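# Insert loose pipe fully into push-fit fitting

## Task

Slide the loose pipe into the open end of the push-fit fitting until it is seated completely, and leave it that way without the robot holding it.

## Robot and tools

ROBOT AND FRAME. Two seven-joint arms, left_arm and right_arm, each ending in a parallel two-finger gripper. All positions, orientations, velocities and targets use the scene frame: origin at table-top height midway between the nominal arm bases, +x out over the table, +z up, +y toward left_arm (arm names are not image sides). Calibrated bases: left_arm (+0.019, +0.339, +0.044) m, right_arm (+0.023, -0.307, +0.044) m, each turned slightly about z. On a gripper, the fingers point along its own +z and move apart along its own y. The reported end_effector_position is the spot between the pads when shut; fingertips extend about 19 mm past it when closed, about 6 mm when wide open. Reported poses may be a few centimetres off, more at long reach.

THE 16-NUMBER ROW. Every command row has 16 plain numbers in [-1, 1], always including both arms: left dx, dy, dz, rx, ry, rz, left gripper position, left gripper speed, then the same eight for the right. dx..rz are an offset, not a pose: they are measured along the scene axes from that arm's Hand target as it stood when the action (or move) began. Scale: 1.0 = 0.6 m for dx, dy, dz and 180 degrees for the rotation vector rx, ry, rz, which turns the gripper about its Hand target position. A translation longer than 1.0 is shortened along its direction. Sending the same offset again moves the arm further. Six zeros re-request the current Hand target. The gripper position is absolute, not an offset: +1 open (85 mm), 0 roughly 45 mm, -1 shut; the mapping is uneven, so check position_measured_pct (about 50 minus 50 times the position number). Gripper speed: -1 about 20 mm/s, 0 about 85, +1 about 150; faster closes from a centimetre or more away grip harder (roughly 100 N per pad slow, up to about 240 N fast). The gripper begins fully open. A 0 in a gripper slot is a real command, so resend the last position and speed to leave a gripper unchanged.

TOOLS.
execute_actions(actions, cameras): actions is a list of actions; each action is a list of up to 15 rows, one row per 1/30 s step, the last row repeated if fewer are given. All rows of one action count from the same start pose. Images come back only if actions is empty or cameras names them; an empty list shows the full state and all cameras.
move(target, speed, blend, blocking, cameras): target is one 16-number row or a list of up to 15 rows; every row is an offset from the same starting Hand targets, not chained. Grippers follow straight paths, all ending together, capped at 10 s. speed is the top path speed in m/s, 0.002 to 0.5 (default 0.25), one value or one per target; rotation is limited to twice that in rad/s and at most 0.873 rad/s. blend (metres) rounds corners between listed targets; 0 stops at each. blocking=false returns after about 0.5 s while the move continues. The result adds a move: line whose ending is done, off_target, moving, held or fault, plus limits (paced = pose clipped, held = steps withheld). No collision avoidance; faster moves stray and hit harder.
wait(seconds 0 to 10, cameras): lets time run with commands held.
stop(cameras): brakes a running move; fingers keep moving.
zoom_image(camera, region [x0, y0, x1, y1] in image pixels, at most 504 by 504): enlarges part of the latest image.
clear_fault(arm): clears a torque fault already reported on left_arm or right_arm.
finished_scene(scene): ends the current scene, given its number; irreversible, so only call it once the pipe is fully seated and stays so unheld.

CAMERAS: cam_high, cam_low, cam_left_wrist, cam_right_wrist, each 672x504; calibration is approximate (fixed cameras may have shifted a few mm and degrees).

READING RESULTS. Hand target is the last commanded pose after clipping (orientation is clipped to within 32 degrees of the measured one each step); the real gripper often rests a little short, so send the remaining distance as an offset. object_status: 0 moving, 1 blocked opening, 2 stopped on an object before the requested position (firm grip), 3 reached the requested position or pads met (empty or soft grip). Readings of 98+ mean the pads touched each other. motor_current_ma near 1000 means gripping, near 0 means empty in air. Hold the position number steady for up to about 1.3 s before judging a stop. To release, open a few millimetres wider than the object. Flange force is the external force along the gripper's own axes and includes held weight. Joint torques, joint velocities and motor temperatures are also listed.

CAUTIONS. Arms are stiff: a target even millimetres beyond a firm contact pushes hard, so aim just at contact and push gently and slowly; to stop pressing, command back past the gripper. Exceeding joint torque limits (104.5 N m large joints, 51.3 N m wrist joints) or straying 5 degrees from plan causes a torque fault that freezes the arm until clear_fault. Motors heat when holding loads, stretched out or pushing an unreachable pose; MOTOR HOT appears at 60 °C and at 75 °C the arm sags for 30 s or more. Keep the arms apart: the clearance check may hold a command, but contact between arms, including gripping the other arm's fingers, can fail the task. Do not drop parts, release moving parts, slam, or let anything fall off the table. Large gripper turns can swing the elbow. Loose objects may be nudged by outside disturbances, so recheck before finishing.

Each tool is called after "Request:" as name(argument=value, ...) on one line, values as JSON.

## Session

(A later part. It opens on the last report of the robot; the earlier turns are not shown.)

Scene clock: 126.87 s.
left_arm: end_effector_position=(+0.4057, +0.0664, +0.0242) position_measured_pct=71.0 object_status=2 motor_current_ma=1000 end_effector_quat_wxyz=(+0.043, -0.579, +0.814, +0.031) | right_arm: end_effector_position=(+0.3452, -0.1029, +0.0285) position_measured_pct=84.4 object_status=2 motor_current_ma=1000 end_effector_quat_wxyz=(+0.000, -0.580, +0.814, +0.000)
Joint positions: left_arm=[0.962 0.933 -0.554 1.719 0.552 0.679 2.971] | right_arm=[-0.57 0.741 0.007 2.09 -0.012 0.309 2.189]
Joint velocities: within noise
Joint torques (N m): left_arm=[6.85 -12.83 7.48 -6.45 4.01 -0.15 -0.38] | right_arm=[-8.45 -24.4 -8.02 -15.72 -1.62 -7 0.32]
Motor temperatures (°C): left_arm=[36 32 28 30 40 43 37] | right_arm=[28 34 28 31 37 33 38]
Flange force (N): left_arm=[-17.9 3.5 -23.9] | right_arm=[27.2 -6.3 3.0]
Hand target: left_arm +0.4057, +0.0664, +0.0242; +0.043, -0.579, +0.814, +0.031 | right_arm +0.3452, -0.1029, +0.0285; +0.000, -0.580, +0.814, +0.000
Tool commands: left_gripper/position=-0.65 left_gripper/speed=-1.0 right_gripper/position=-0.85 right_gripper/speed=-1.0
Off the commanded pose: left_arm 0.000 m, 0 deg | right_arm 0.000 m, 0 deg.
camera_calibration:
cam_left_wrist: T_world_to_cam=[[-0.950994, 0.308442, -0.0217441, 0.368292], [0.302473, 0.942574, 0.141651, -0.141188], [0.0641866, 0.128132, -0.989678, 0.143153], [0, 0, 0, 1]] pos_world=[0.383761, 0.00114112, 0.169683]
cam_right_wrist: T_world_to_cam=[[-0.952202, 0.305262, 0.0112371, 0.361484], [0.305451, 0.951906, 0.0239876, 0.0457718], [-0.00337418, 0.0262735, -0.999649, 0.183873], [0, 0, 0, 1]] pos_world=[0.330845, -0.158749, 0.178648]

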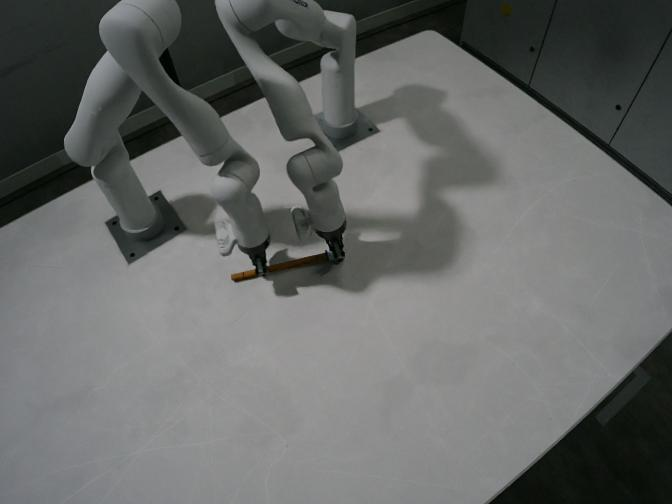

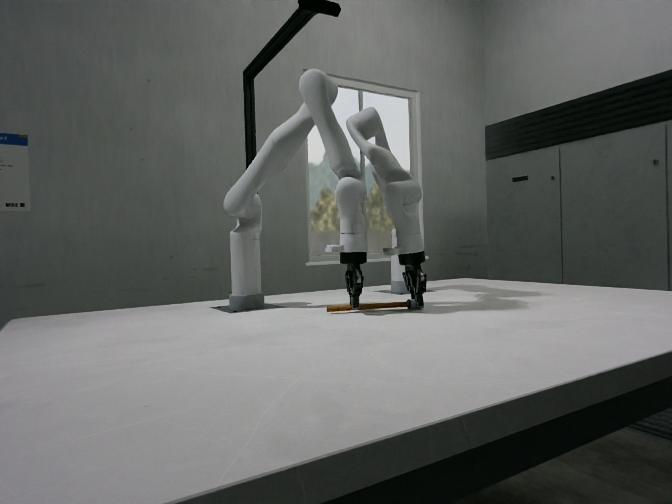

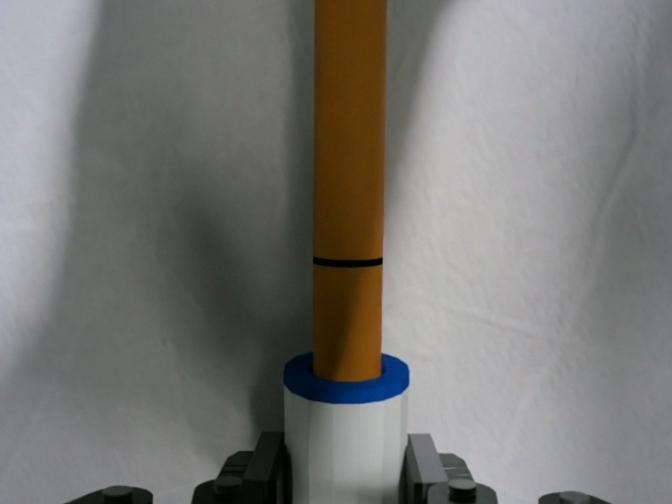

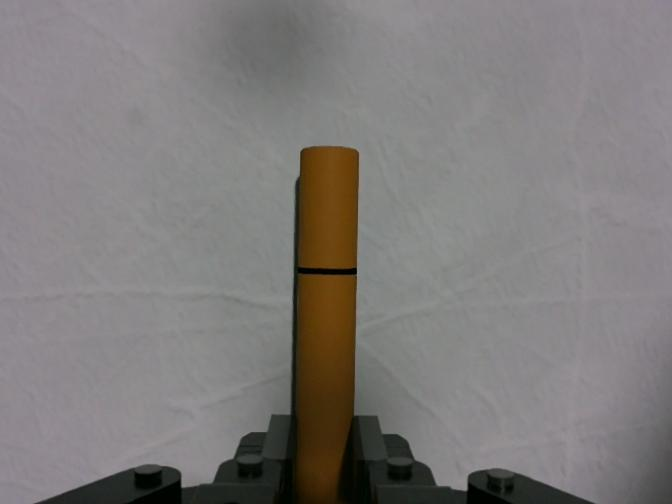

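Request:
move(target=[0,0,0,0,0,0,-0.65,-1, 0.001633,0.004726,0,0,0,0,-0.85,-1], speed=0.02, cameras=["cam_left_wrist","cam_right_wrist","cam_low"])

Scene clock: 140.30 s.
left_arm: end_effector_position=(+0.4057, +0.0665, +0.0242) position_measured_pct=71.0 object_status=2 motor_current_ma=1000 end_effector_quat_wxyz=(+0.043, -0.579, +0.813, +0.031) | right_arm: end_effector_position=(+0.3461, -0.1001, +0.0284) position_measured_pct=84.4 object_status=2 motor_current_ma=1000 end_effector_quat_wxyz=(+0.000, -0.580, +0.815, +0.000)
Joint positions: left_arm=[0.962 0.933 -0.554 1.719 0.552 0.679 2.971] | right_arm=[-0.575 0.743 0.007 2.083 -0.013 0.315 2.186]
Joint torques (N m): left_arm=[12.12 -14.81 12.98 -8.79 6.36 0.61 -0.43] | right_arm=[-11.32 -27.38 -11.49 -21.52 -2.29 -10.18 0.42]
Flange force (N): left_arm=[-29.2 2.9 -22.9] | right_arm=[38.1 -6.9 2.4]
Hand target: left_arm +0.4057, +0.0664, +0.0242; +0.043, -0.579, +0.814, +0.031 | right_arm +0.3462, -0.1001, +0.0285; +0.000, -0.580, +0.814, +0.000
Off the commanded pose: left_arm 0.000 m, 0 deg | right_arm 0.000 m, 0 deg.
move: done
camera_calibration:
cam_left_wrist: T_world_to_cam=[[-0.950996, 0.308441, -0.0217132, 0.368256], [0.302469, 0.942561, 0.141745, -0.141297], [0.0641859, 0.128231, -0.989665, 0.143138], [0, 0, 0, 1]] pos_world=[0.383761, 0.00124052, 0.169683]
cam_right_wrist: T_world_to_cam=[[-0.952163, 0.305382, 0.0113046, 0.361575], [0.305571, 0.95187, 0.0238597, 0.0427785], [-0.00347422, 0.0261727, -0.999651, 0.183821], [0, 0, 0, 1]] pos_world=[0.331845, -0.155949, 0.178648]
Images, in order (width x height): cam_low 672x504, cam_left_wrist 672x504, cam_right_wrist 672x504.

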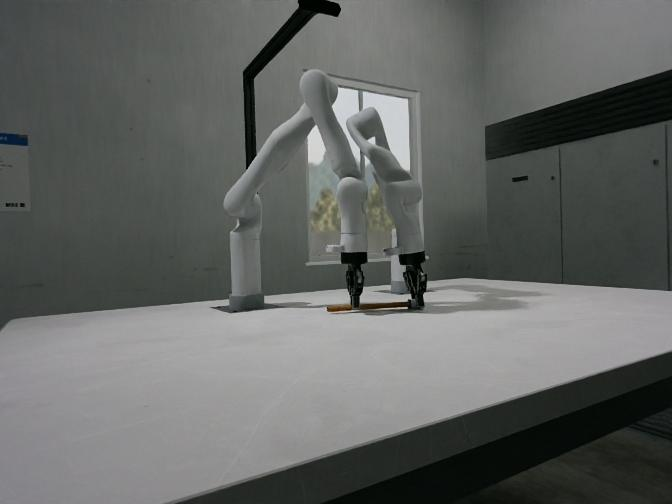

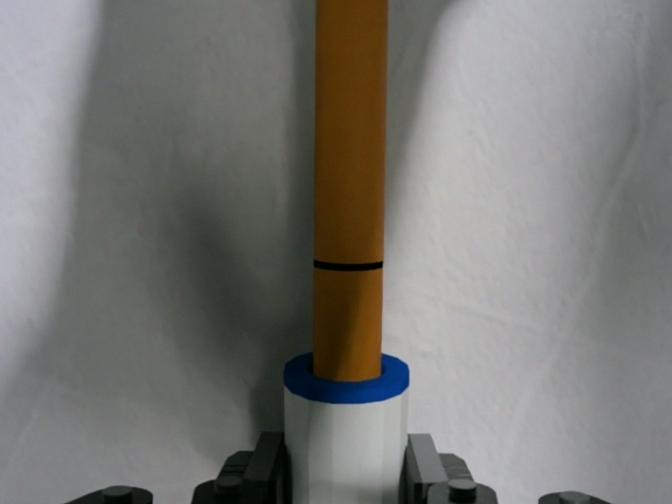

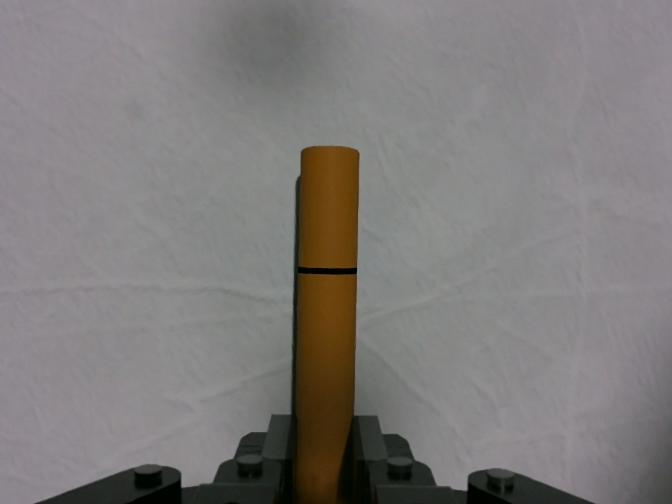

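Request:
zoom_image(camera="cam_left_wrist", region=[266, 244, 426, 424])

Request:
zoom_image(camera="cam_low", region=[384, 280, 434, 320])

Request:
zoom_image(camera="cam_right_wrist", region=[284, 130, 384, 290])

Scaled by 2.800.

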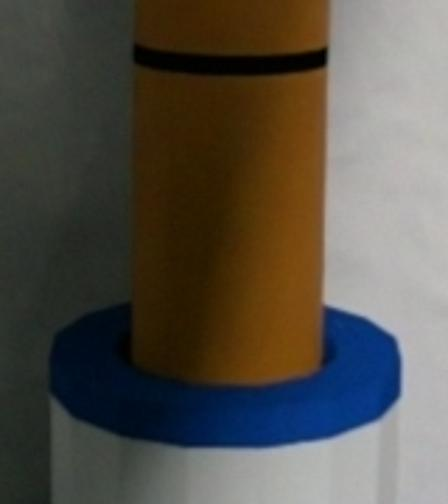

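Scaled by 10.080 from the camera's 672x504 image, which has a finer 960x720 frame.

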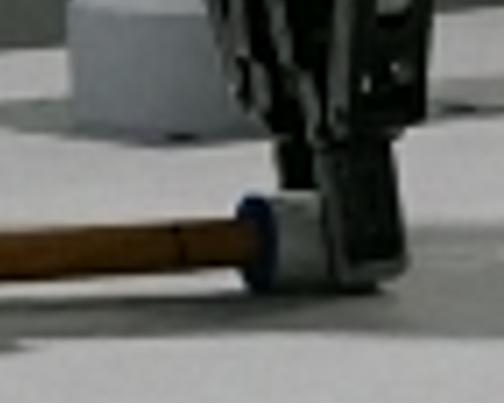

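Scaled by 3.150.

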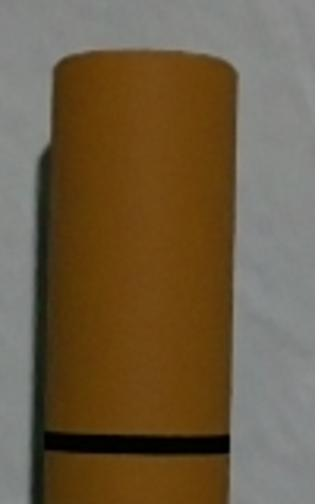

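Request:
move(target=[0,0,0,0,0,0,-0.65,-1, 0.002177,0.006301,0,0,0,0,-0.85,-1], speed=0.02, cameras=["cam_left_wrist","cam_right_wrist","cam_low"])

Request:
zoom_image(camera="cam_left_wrist", region=[266, 244, 426, 424])

Request:
zoom_image(camera="cam_low", region=[384, 280, 434, 320])

Scene clock: 148.10 s.
left_arm: end_effector_position=(+0.4057, +0.0664, +0.0242) position_measured_pct=71.0 object_status=2 motor_current_ma=1000 end_effector_quat_wxyz=(+0.043, -0.579, +0.814, +0.031) | right_arm: end_effector_position=(+0.3475, -0.0963, +0.0285) position_measured_pct=84.4 object_status=2 motor_current_ma=1000 end_effector_quat_wxyz=(+0.000, -0.580, +0.814, +0.000)
Joint positions: left_arm=[0.962 0.933 -0.554 1.719 0.552 0.679 2.971] | right_arm=[-0.581 0.746 0.008 2.072 -0.015 0.323 2.182]
Joint torques (N m): left_arm=[14.88 -16.36 15.79 -9.83 7.44 1.26 -0.42] | right_arm=[-11.33 -28.03 -11.89 -22.72 -2.39 -10.67 0.5]
Flange force (N): left_arm=[-34.9 2.1 -20.7] | right_arm=[39.5 -5.4 2.6]
Hand target: left_arm +0.4057, +0.0664, +0.0242; +0.043, -0.579, +0.814, +0.031 | right_arm +0.3475, -0.0963, +0.0285; +0.000, -0.580, +0.814, +0.000
Off the commanded pose: left_arm 0.000 m, 0 deg | right_arm 0.000 m, 0 deg.
move: done
camera_calibration:
cam_left_wrist: T_world_to_cam=[[-0.950994, 0.308442, -0.0217441, 0.368292], [0.302473, 0.942574, 0.141651, -0.141188], [0.0641866, 0.128132, -0.989678, 0.143153], [0, 0, 0, 1]] pos_world=[0.383761, 0.00114112, 0.169683]
cam_right_wrist: T_world_to_cam=[[-0.952202, 0.305261, 0.0112371, 0.361659], [0.305449, 0.951906, 0.0239877, 0.0387873], [-0.00337418, 0.0262735, -0.999649, 0.183707], [0, 0, 0, 1]] pos_world=[0.333145, -0.152149, 0.178648]
Images, in order (width x height): cam_low 672x504, cam_left_wrist 672x504, cam_right_wrist 672x504.

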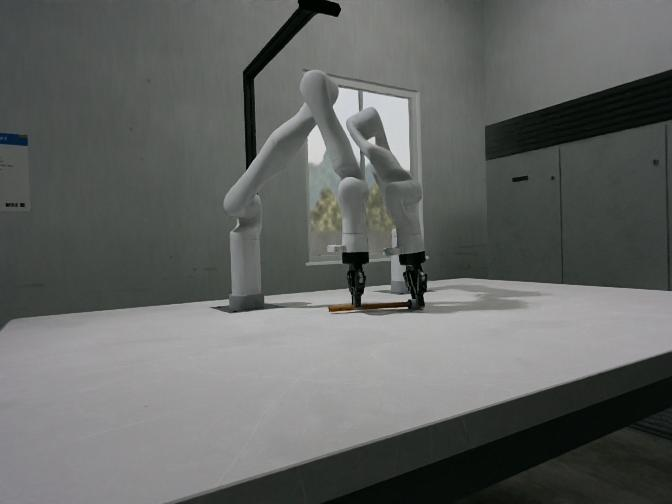

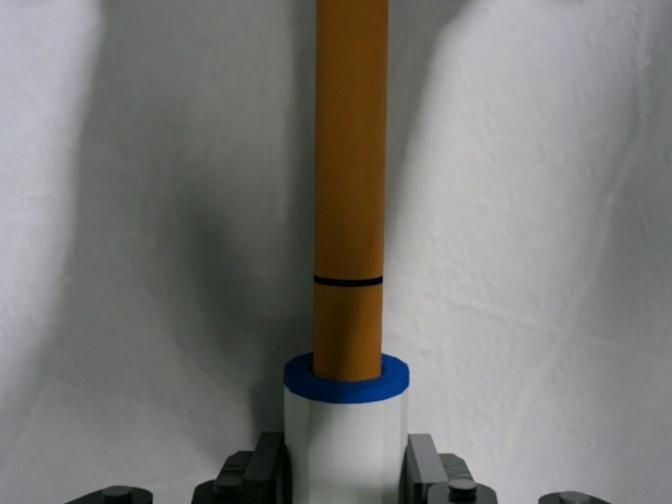

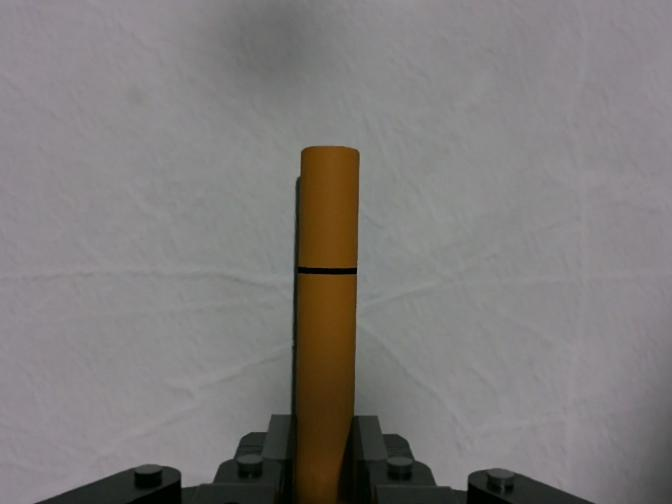

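Scaled by 2.800.

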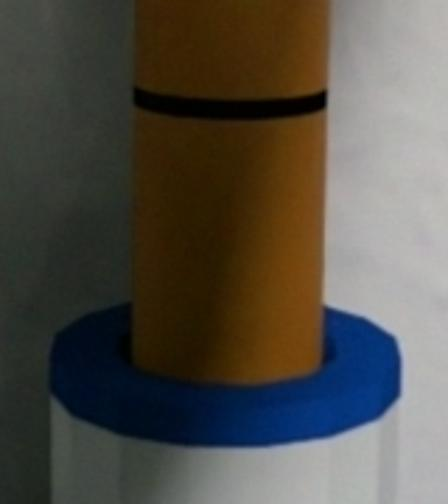

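Scaled by 10.080 from the camera's 672x504 image, which has a finer 960x720 frame.

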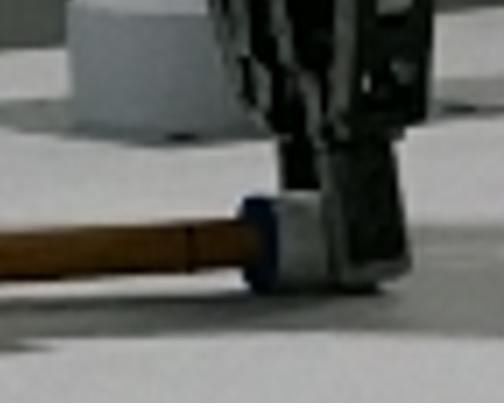

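Request:
move(target=[0,0,0,0,0,0,-0.65,-1, 0.005443,0.015753,0,0,0,0,-0.85,-1], speed=0.03, cameras=["cam_left_wrist","cam_right_wrist","cam_low"])

Request:
zoom_image(camera="cam_left_wrist", region=[266, 264, 426, 444])

Request:
zoom_image(camera="cam_low", region=[384, 280, 434, 320])

Scene clock: 149.70 s.
left_arm: end_effector_position=(+0.4057, +0.0664, +0.0242) position_measured_pct=71.0 object_status=2 motor_current_ma=1000 end_effector_quat_wxyz=(+0.043, -0.579, +0.814, +0.031) | right_arm: end_effector_position=(+0.3507, -0.0869, +0.0284) position_measured_pct=84.4 object_status=2 motor_current_ma=1000 end_effector_quat_wxyz=(+0.000, -0.580, +0.814, +0.000)
Joint positions: left_arm=[0.962 0.933 -0.554 1.719 0.552 0.679 2.971] | right_arm=[-0.597 0.753 0.011 2.046 -0.019 0.342 2.171]
Joint torques (N m): left_arm=[16.07 -17.22 16.97 -10.46 8.07 1.42 -0.34] | right_arm=[-12.68 -29.12 -13.07 -24.49 -2.83 -12.4 0.43]
Flange force (N): left_arm=[-37.5 1.8 -19.7] | right_arm=[41.5 -8.3 0.1]
Hand target: left_arm +0.4057, +0.0664, +0.0242; +0.043, -0.579, +0.814, +0.031 | right_arm +0.3507, -0.0868, +0.0285; +0.000, -0.580, +0.814, +0.000
Off the commanded pose: left_arm 0.000 m, 0 deg | right_arm 0.000 m, 0 deg.
move: done
camera_calibration:
cam_left_wrist: T_world_to_cam=[[-0.950994, 0.308442, -0.0217441, 0.368292], [0.302473, 0.942574, 0.141651, -0.141188], [0.0641866, 0.128132, -0.989678, 0.143153], [0, 0, 0, 1]] pos_world=[0.383761, 0.00114112, 0.169683]
cam_right_wrist: T_world_to_cam=[[-0.952173, 0.30535, 0.0113344, 0.361918], [0.305541, 0.951878, 0.0239554, 0.0288024], [-0.00347419, 0.0262728, -0.999649, 0.183505], [0, 0, 0, 1]] pos_world=[0.336445, -0.142749, 0.178648]
Images, in order (width x height): cam_low 672x504, cam_left_wrist 672x504, cam_right_wrist 672x504.

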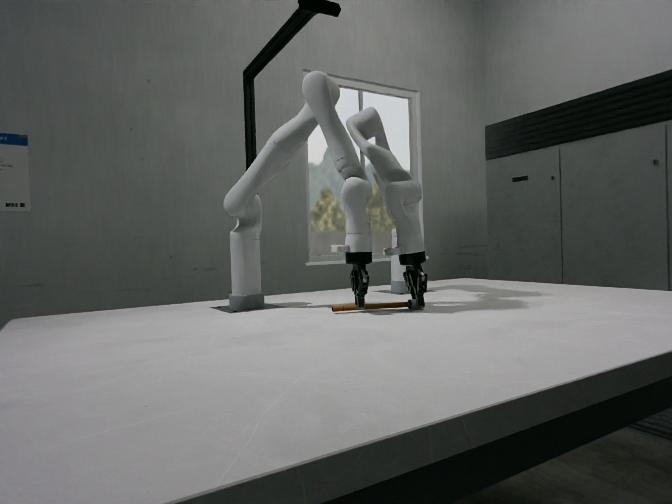

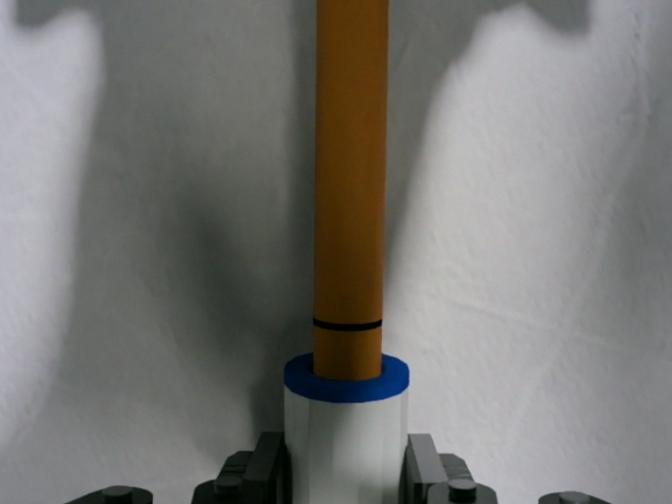

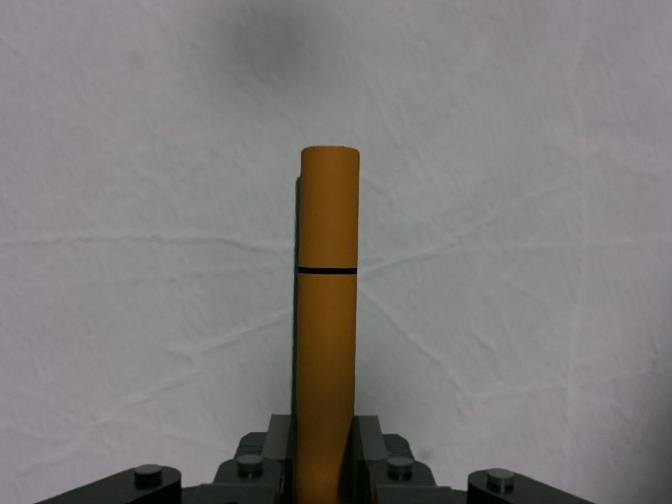

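Scaled by 2.800.

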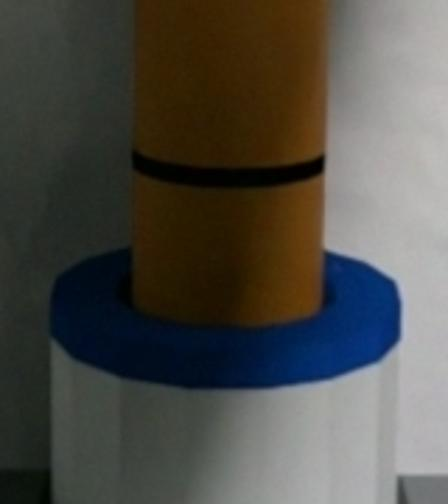

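Scaled by 10.080 from the camera's 672x504 image, which has a finer 960x720 frame.

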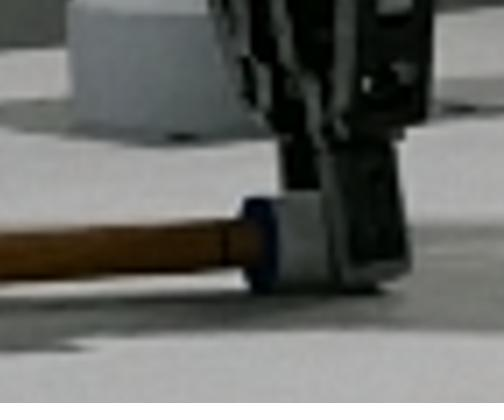

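Request:
move(target=[0,0,0,0,0,0,-0.65,-1, 0.006532,0.018904,0,0,0,0,-0.85,-1], speed=0.03, cameras=["cam_left_wrist","cam_right_wrist","cam_low"])

Request:
zoom_image(camera="cam_left_wrist", region=[266, 264, 426, 444])

Request:
zoom_image(camera="cam_low", region=[384, 280, 434, 320])

Scene clock: 151.30 s.
left_arm: end_effector_position=(+0.4057, +0.0665, +0.0242) position_measured_pct=71.0 object_status=2 motor_current_ma=1000 end_effector_quat_wxyz=(+0.043, -0.579, +0.813, +0.031) | right_arm: end_effector_position=(+0.3546, -0.0756, +0.0284) position_measured_pct=84.4 object_status=2 motor_current_ma=1000 end_effector_quat_wxyz=(+0.000, -0.580, +0.814, +0.000)
Joint positions: left_arm=[0.962 0.933 -0.554 1.719 0.552 0.679 2.971] | right_arm=[-0.616 0.762 0.013 2.013 -0.023 0.366 2.159]
Joint torques (N m): left_arm=[19.08 -19.07 19.77 -12.33 9.58 1.67 -0.26] | right_arm=[-14.14 -31.04 -14.7 -28.04 -3.49 -13.71 0.35]
Flange force (N): left_arm=[-44.3 2.2 -17.8] | right_arm=[48.4 -7.6 0.8]
Hand target: left_arm +0.4057, +0.0664, +0.0242; +0.043, -0.579, +0.814, +0.031 | right_arm +0.3547, -0.0755, +0.0285; +0.000, -0.580, +0.814, +0.000
Off the commanded pose: left_arm 0.000 m, 0 deg | right_arm 0.000 m, 0 deg.
move: done
camera_calibration:
cam_left_wrist: T_world_to_cam=[[-0.950996, 0.308441, -0.0217132, 0.368287], [0.302469, 0.942561, 0.141745, -0.141202], [0.0641859, 0.128231, -0.989665, 0.143151], [0, 0, 0, 1]] pos_world=[0.383761, 0.00114052, 0.169683]
cam_right_wrist: T_world_to_cam=[[-0.952172, 0.305352, 0.0113039, 0.362186], [0.305542, 0.95188, 0.0238603, 0.0168714], [-0.00347421, 0.0261729, -0.999651, 0.183209], [0, 0, 0, 1]] pos_world=[0.340345, -0.131449, 0.178648]
Images, in order (width x height): cam_low 672x504, cam_left_wrist 672x504, cam_right_wrist 672x504.

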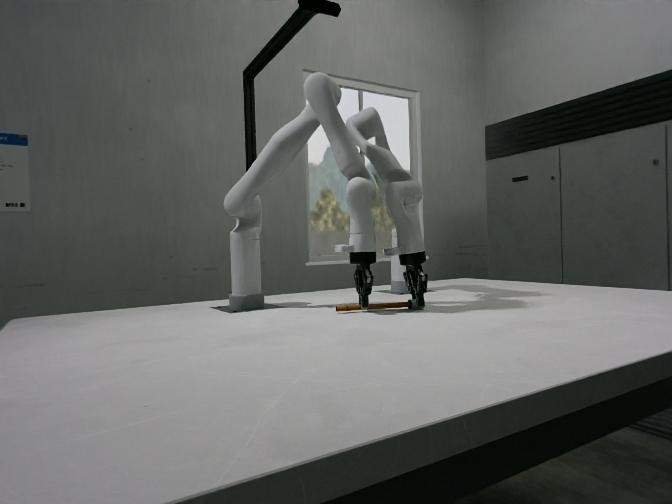

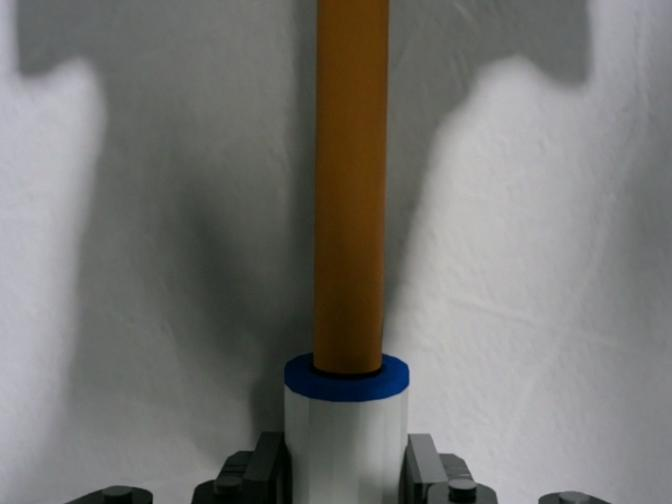

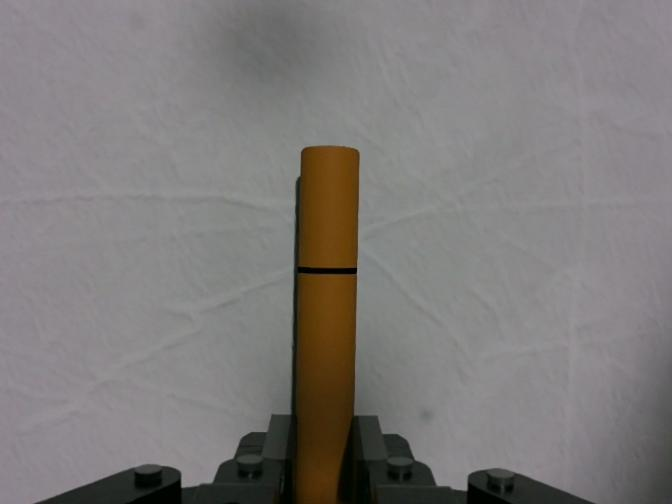

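Scaled by 2.800.

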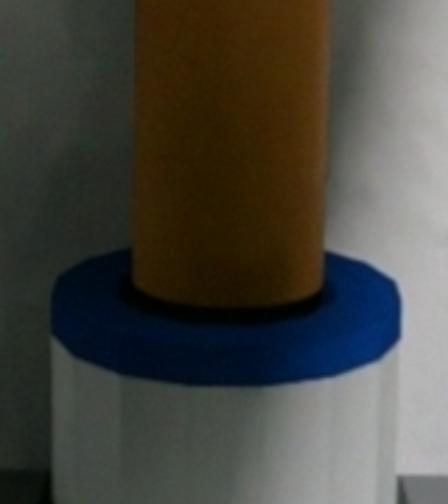

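Scaled by 10.080 from the camera's 672x504 image, which has a finer 960x720 frame.

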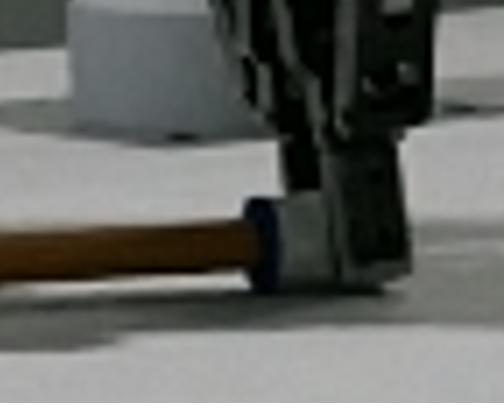

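Request:
move(target=[0,0,0,0,0,0,-0.65,-1, 0.000817,0.002363,0,0,0,0,-0.85,-1], speed=0.02, cameras=["cam_left_wrist","cam_right_wrist","cam_low"])

Request:
zoom_image(camera="cam_left_wrist", region=[266, 264, 426, 444])

Scene clock: 152.77 s.
left_arm: end_effector_position=(+0.4057, +0.0664, +0.0242) position_measured_pct=71.0 object_status=2 motor_current_ma=1000 end_effector_quat_wxyz=(+0.043, -0.579, +0.814, +0.031) | right_arm: end_effector_position=(+0.3551, -0.0741, +0.0284) position_measured_pct=84.4 object_status=2 motor_current_ma=1000 end_effector_quat_wxyz=(+0.000, -0.580, +0.814, +0.000)
Joint positions: left_arm=[0.962 0.933 -0.554 1.719 0.552 0.679 2.971] | right_arm=[-0.618 0.763 0.014 2.009 -0.024 0.369 2.157]
Joint torques (N m): left_arm=[22.42 -20.28 23.42 -14.03 11.13 1.97 -0.21] | right_arm=[-16.23 -33.3 -17.02 -32.17 -4.05 -16.1 0.34]
Flange force (N): left_arm=[-51.8 2.2 -17.8] | right_arm=[55.9 -8.6 0.4]
Hand target: left_arm +0.4057, +0.0664, +0.0242; +0.043, -0.579, +0.814, +0.031 | right_arm +0.3551, -0.0741, +0.0285; +0.000, -0.580, +0.814, +0.000
Off the commanded pose: left_arm 0.000 m, 0 deg | right_arm 0.000 m, 0 deg.
move: done
camera_calibration:
cam_left_wrist: T_world_to_cam=[[-0.950967, 0.30853, -0.0217013, 0.368275], [0.302559, 0.942532, 0.141747, -0.141237], [0.0641873, 0.12823, -0.989665, 0.14315], [0, 0, 0, 1]] pos_world=[0.383761, 0.00114031, 0.169683]
cam_right_wrist: T_world_to_cam=[[-0.952202, 0.30526, 0.0113323, 0.362197], [0.30545, 0.951907, 0.0239571, 0.0153079], [-0.00347417, 0.0262735, -0.999649, 0.183184], [0, 0, 0, 1]] pos_world=[0.340846, -0.129949, 0.178648]
Images, in order (width x height): cam_low 672x504, cam_left_wrist 672x504, cam_right_wrist 672x504.

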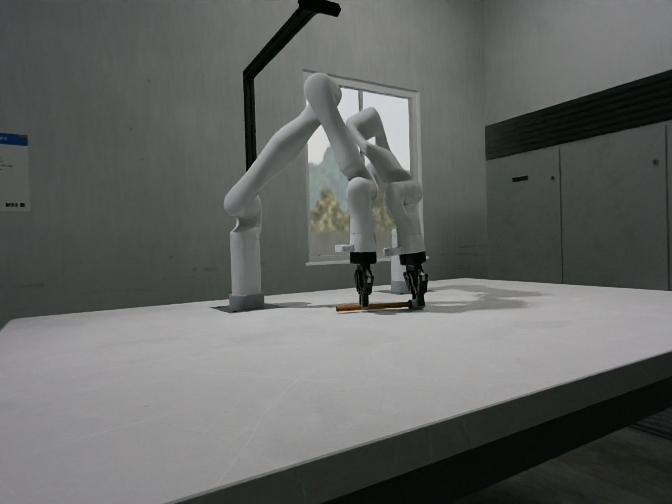

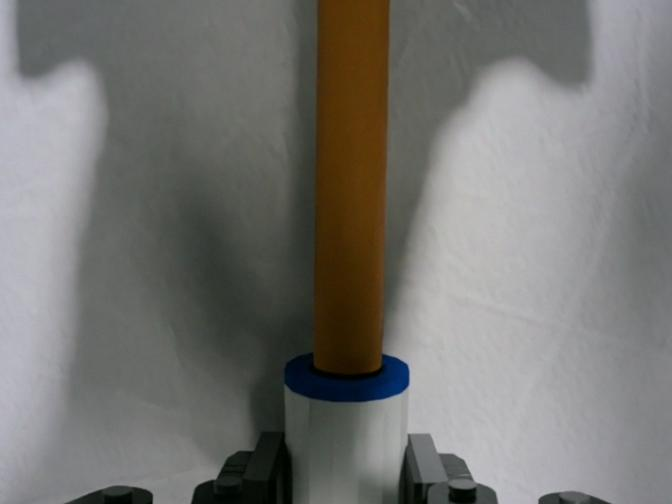

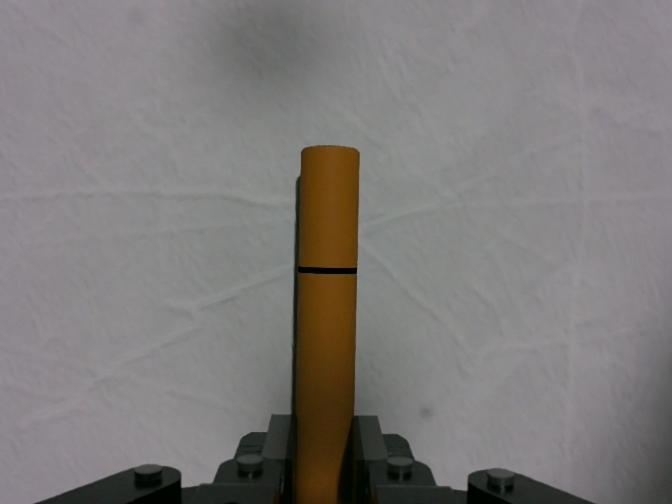

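Scaled by 2.800.

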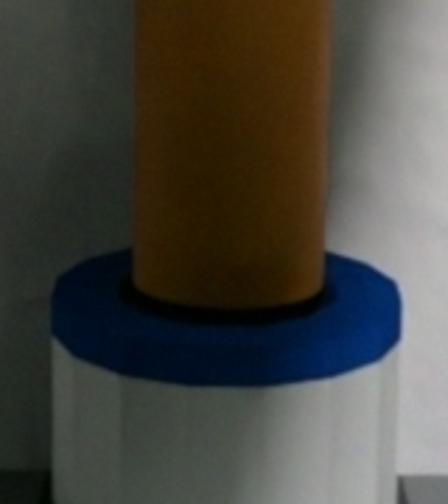

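Request:
move(target=[0,0,0.001167,0,0,0,-0.65,-1, -0.004899,-0.014178,0,0,0,0,-0.85,-1], speed=0.04, cameras=["cam_left_wrist","cam_right_wrist","cam_low"])

Request:
zoom_image(camera="cam_left_wrist", region=[266, 264, 426, 444])

Request:
zoom_image(camera="cam_low", region=[324, 280, 434, 330])

Scene clock: 156.00 s.
left_arm: end_effector_position=(+0.4056, +0.0662, +0.0249) position_measured_pct=71.0 object_status=2 motor_current_ma=1000 end_effector_quat_wxyz=(+0.043, -0.579, +0.814, +0.031) | right_arm: end_effector_position=(+0.3522, -0.0824, +0.0285) position_measured_pct=84.4 object_status=2 motor_current_ma=1000 end_effector_quat_wxyz=(+0.001, -0.580, +0.814, +0.000)
Joint positions: left_arm=[0.963 0.932 -0.555 1.718 0.551 0.681 2.971] | right_arm=[-0.604 0.756 0.011 2.033 -0.021 0.351 2.166]
Joint torques (N m): left_arm=[3.66 -20.86 1.09 -5.75 1.52 0.75 -0.73] | right_arm=[-3.01 -20.41 -1.52 -7.58 -0.48 -2.65 0.13]
Flange force (N): left_arm=[-6.4 -1.0 -0.7] | right_arm=[8.5 -3.2 2.2]
Hand target: left_arm +0.4057, +0.0664, +0.0249; +0.043, -0.579, +0.814, +0.031 | right_arm +0.3522, -0.0826, +0.0285; +0.000, -0.580, +0.814, +0.000
Off the commanded pose: left_arm 0.000 m, 0 deg | right_arm 0.000 m, 0 deg.
move: done
camera_calibration:
cam_left_wrist: T_world_to_cam=[[-0.950863, 0.308843, -0.0218177, 0.368236], [0.302863, 0.942456, 0.141596, -0.141209], [0.0642932, 0.128031, -0.989684, 0.143838], [0, 0, 0, 1]] pos_world=[0.383661, 0.000940803, 0.170382]
cam_right_wrist: T_world_to_cam=[[-0.952232, 0.305169, 0.0112007, 0.361991], [0.305357, 0.95193, 0.0242102, 0.0240844], [-0.00327412, 0.026474, -0.999644, 0.183351], [0, 0, 0, 1]] pos_world=[0.337945, -0.138249, 0.178648]
Images, in order (width x height): cam_low 672x504, cam_left_wrist 672x504, cam_right_wrist 672x504.

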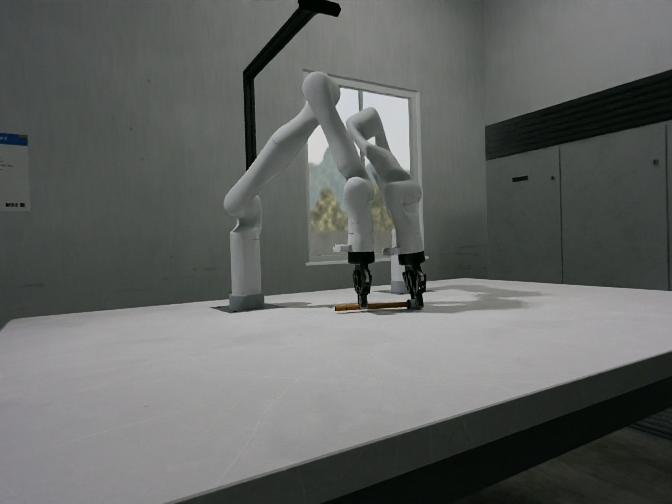

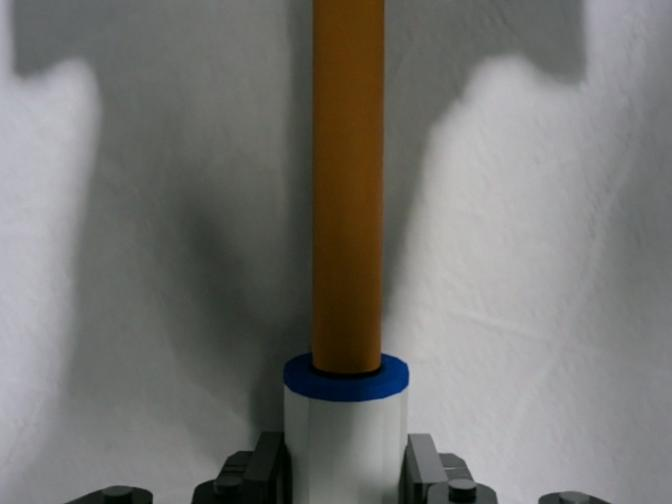

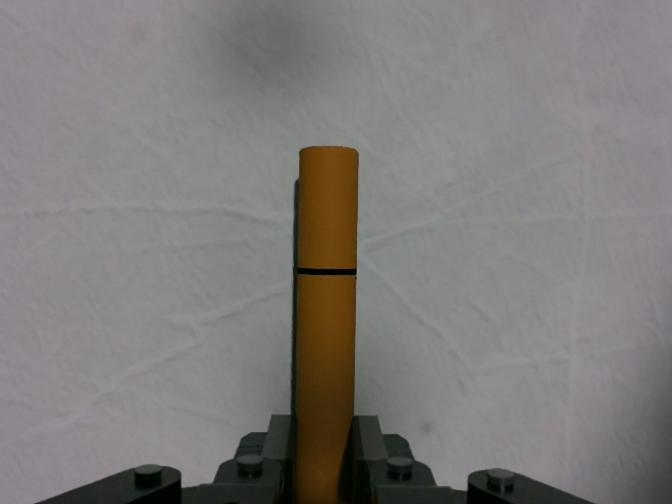

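Scaled by 2.800.

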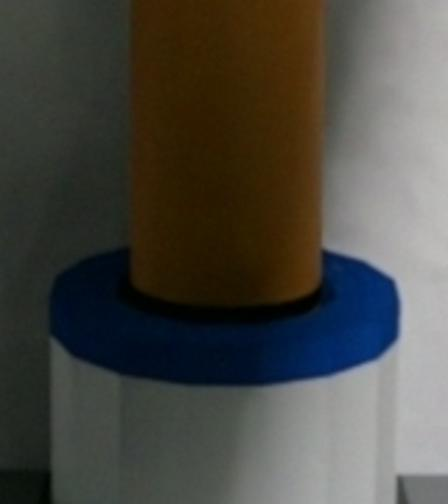

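Scaled by 4.582 from the camera's 672x504 image, which has a finer 960x720 frame.

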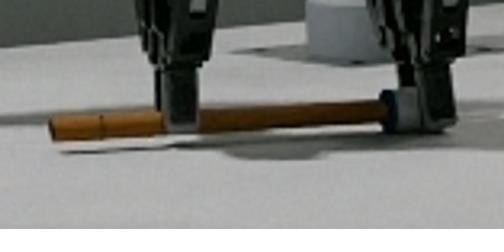

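Request:
move(target=[[0,0,0,0,0,0,-0.30,-1, 0,0,0,0,0,0,-0.85,-1],[0,0,0,0,0,0,-0.30,-1, 0,0,-0.006333,0.008927,-0.003084,0,-0.85,-1]], speed=[0.02,0.02], cameras=["cam_left_wrist","cam_right_wrist","cam_low"])

Request:
zoom_image(camera="cam_low", region=[324, 280, 434, 330])

Scene clock: 159.93 s.
left_arm: end_effector_position=(+0.4057, +0.0664, +0.0249) position_measured_pct=64.9 object_status=3 motor_current_ma=0 end_effector_quat_wxyz=(+0.043, -0.579, +0.814, +0.031) | right_arm: end_effector_position=(+0.3522, -0.0826, +0.0247) position_measured_pct=84.4 object_status=2 motor_current_ma=1000 end_effector_quat_wxyz=(+0.013, -0.580, +0.814, +0.008)
Joint positions: left_arm=[0.962 0.932 -0.555 1.718 0.551 0.681 2.971] | right_arm=[-0.575 0.759 -0.012 2.058 -0.025 0.299 2.183]
Joint torques (N m): left_arm=[-0.48 -20.62 -3.63 -5.17 -0.02 -0.38 -0.44] | right_arm=[-2.39 -18.43 -0.47 -3.64 -0.2 -0.13 0.2]
Flange force (N): left_arm=[1.7 1.1 0.3] | right_arm=[4.3 -4.7 3.8]
Hand target: left_arm +0.4057, +0.0664, +0.0249; +0.043, -0.579, +0.814, +0.031 | right_arm +0.3522, -0.0826, +0.0247; +0.013, -0.580, +0.814, +0.008
Off the commanded pose: left_arm 0.000 m, 0 deg | right_arm 0.000 m, 0 deg.
move: done
camera_calibration:
cam_left_wrist: T_world_to_cam=[[-0.950994, 0.308442, -0.0217441, 0.368307], [0.302473, 0.942574, 0.141651, -0.141288], [0.0641866, 0.128132, -0.989678, 0.143845], [0, 0, 0, 1]] pos_world=[0.383761, 0.00114112, 0.170383]
cam_right_wrist: T_world_to_cam=[[-0.952285, 0.305028, 0.0105468, 0.362046], [0.305145, 0.950796, 0.0536143, 0.0236583], [0.006326, 0.0542744, -0.998506, 0.178468], [0, 0, 0, 1]] pos_world=[0.336422, -0.142615, 0.173114]
Images, in order (width x height): cam_low 672x504, cam_left_wrist 672x504, cam_right_wrist 672x504.

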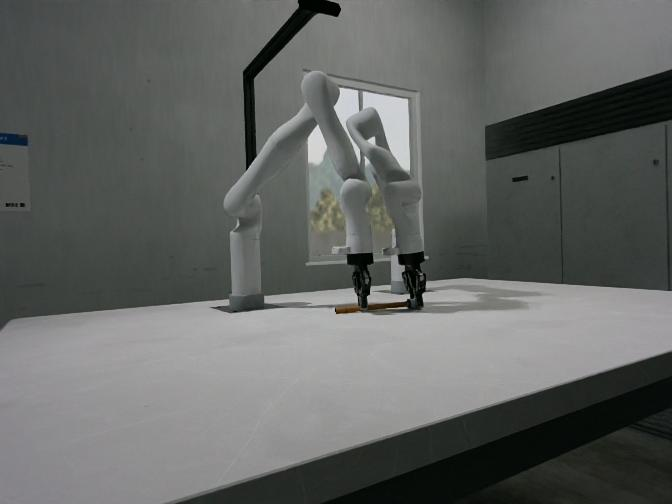

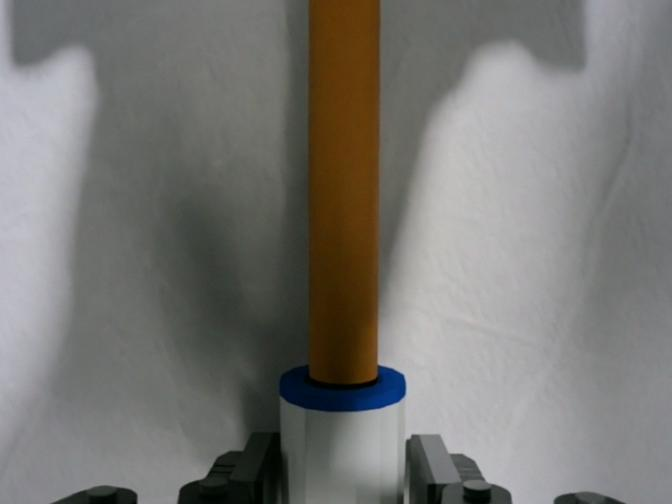

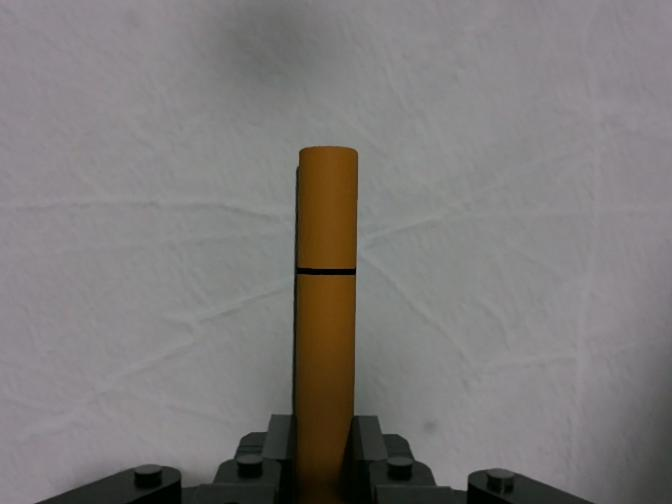

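Scaled by 4.582 from the camera's 672x504 image, which has a finer 960x720 frame.

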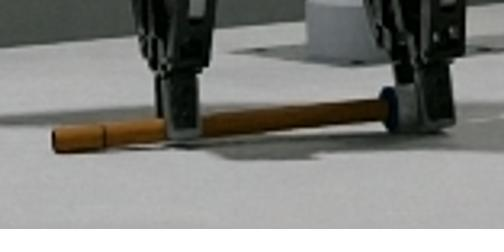

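Request:
move(target=[[0,0,0,0,0,0,-0.15,-1, 0,0,0,0,0,0,-0.5,-1],[0,0,0.2,0,0,0,-0.15,-1, 0,0,0.2,0,0,0,-0.5,-1]], speed=[0.05,0.15], cameras=["all"])

Request:
zoom_image(camera="cam_low", region=[314, 280, 434, 330])

Request:
zoom_image(camera="cam_high", region=[222, 230, 362, 310])

Scene clock: 163.23 s.
left_arm: end_effector_position=(+0.4056, +0.0664, +0.1449) position_measured_pct=57.6 object_status=3 motor_current_ma=0 end_effector_quat_wxyz=(+0.043, -0.579, +0.814, +0.031) | right_arm: end_effector_position=(+0.3522, -0.0826, +0.1446) position_measured_pct=74.9 object_status=3 motor_current_ma=0 end_effector_quat_wxyz=(+0.013, -0.580, +0.814, +0.008)
Joint positions: left_arm=[1.035 0.729 -0.676 1.655 0.408 0.94 3.059] | right_arm=[-0.582 0.48 -0.002 1.99 -0.024 0.646 2.179]
Joint torques (N m): left_arm=[-0.49 -18.99 -3.6 -6.95 -0.05 -0.41 -0.49] | right_arm=[-2.22 -16.31 -0.6 -5.98 -0.2 -0.17 0.22]
Flange force (N): left_arm=[1.7 1.4 0.0] | right_arm=[1.9 -5.0 2.7]
Hand target: left_arm +0.4057, +0.0664, +0.1449; +0.043, -0.579, +0.814, +0.031 | right_arm +0.3522, -0.0826, +0.1446; +0.013, -0.580, +0.814, +0.008
Off the commanded pose: left_arm 0.000 m, 0 deg | right_arm 0.000 m, 0 deg.
move: done
camera_calibration:
cam_left_wrist: T_world_to_cam=[[-0.950994, 0.308442, -0.0217441, 0.370916], [0.302473, 0.942574, 0.141651, -0.158286], [0.0641866, 0.128132, -0.989678, 0.262607], [0, 0, 0, 1]] pos_world=[0.383761, 0.00114112, 0.290383]
cam_right_wrist: T_world_to_cam=[[-0.952315, 0.304933, 0.010637, 0.36075], [0.305054, 0.950826, 0.0535854, 0.0172674], [0.00622601, 0.054275, -0.998507, 0.298322], [0, 0, 0, 1]] pos_world=[0.336423, -0.142614, 0.293114]

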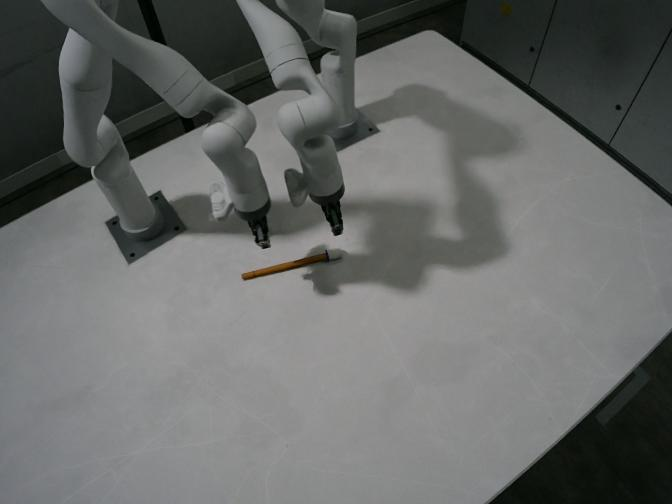

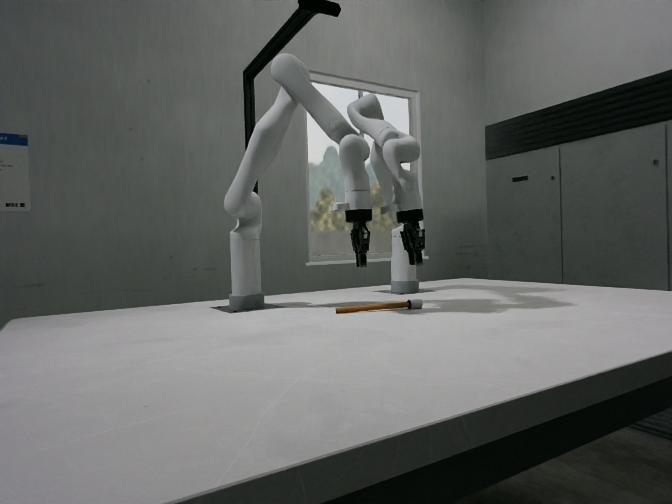

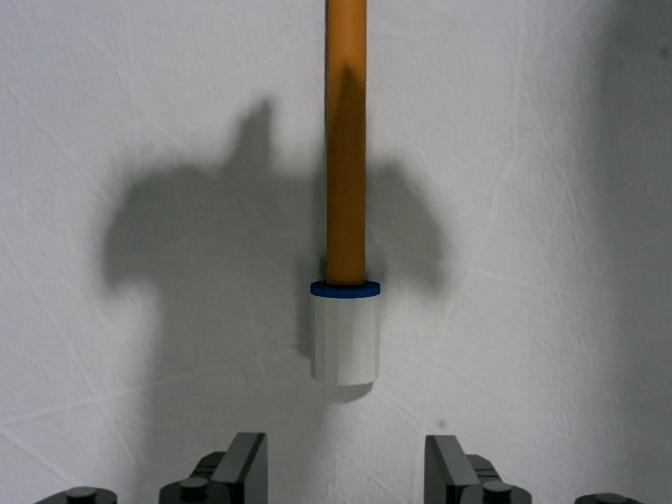

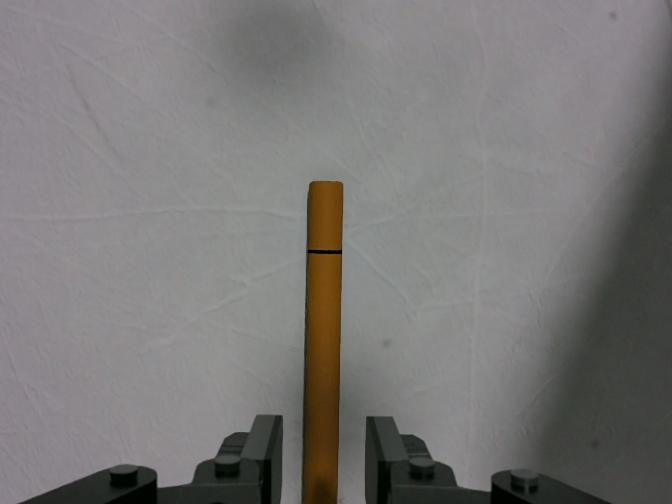

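Scaled by 4.200 from the camera's 672x504 image, which has a finer 960x720 frame.

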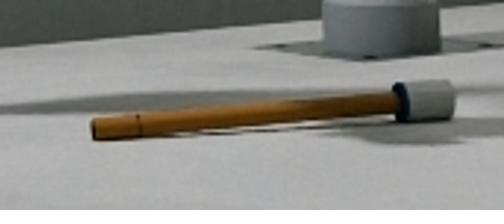

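Scaled by 3.600 from the camera's 672x504 image, which has a finer 960x720 frame.

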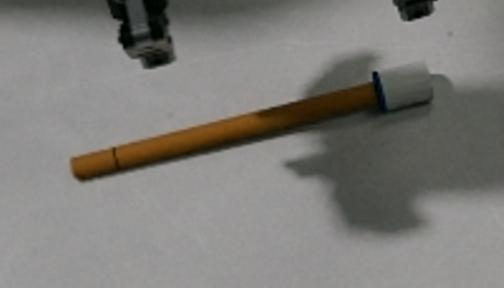

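Request:
zoom_image(camera="cam_left_wrist", region=[300, 250, 390, 320])

Scaled by 5.600.

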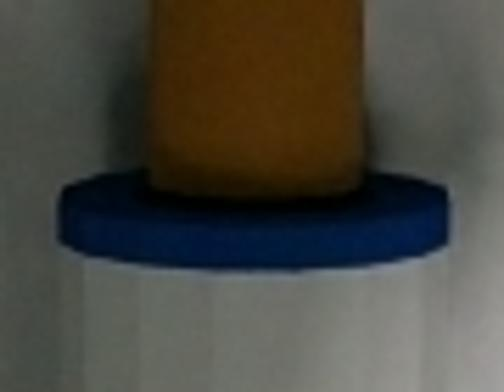

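Request:
finished_scene(scene=1)

The scene is finished: the task was done.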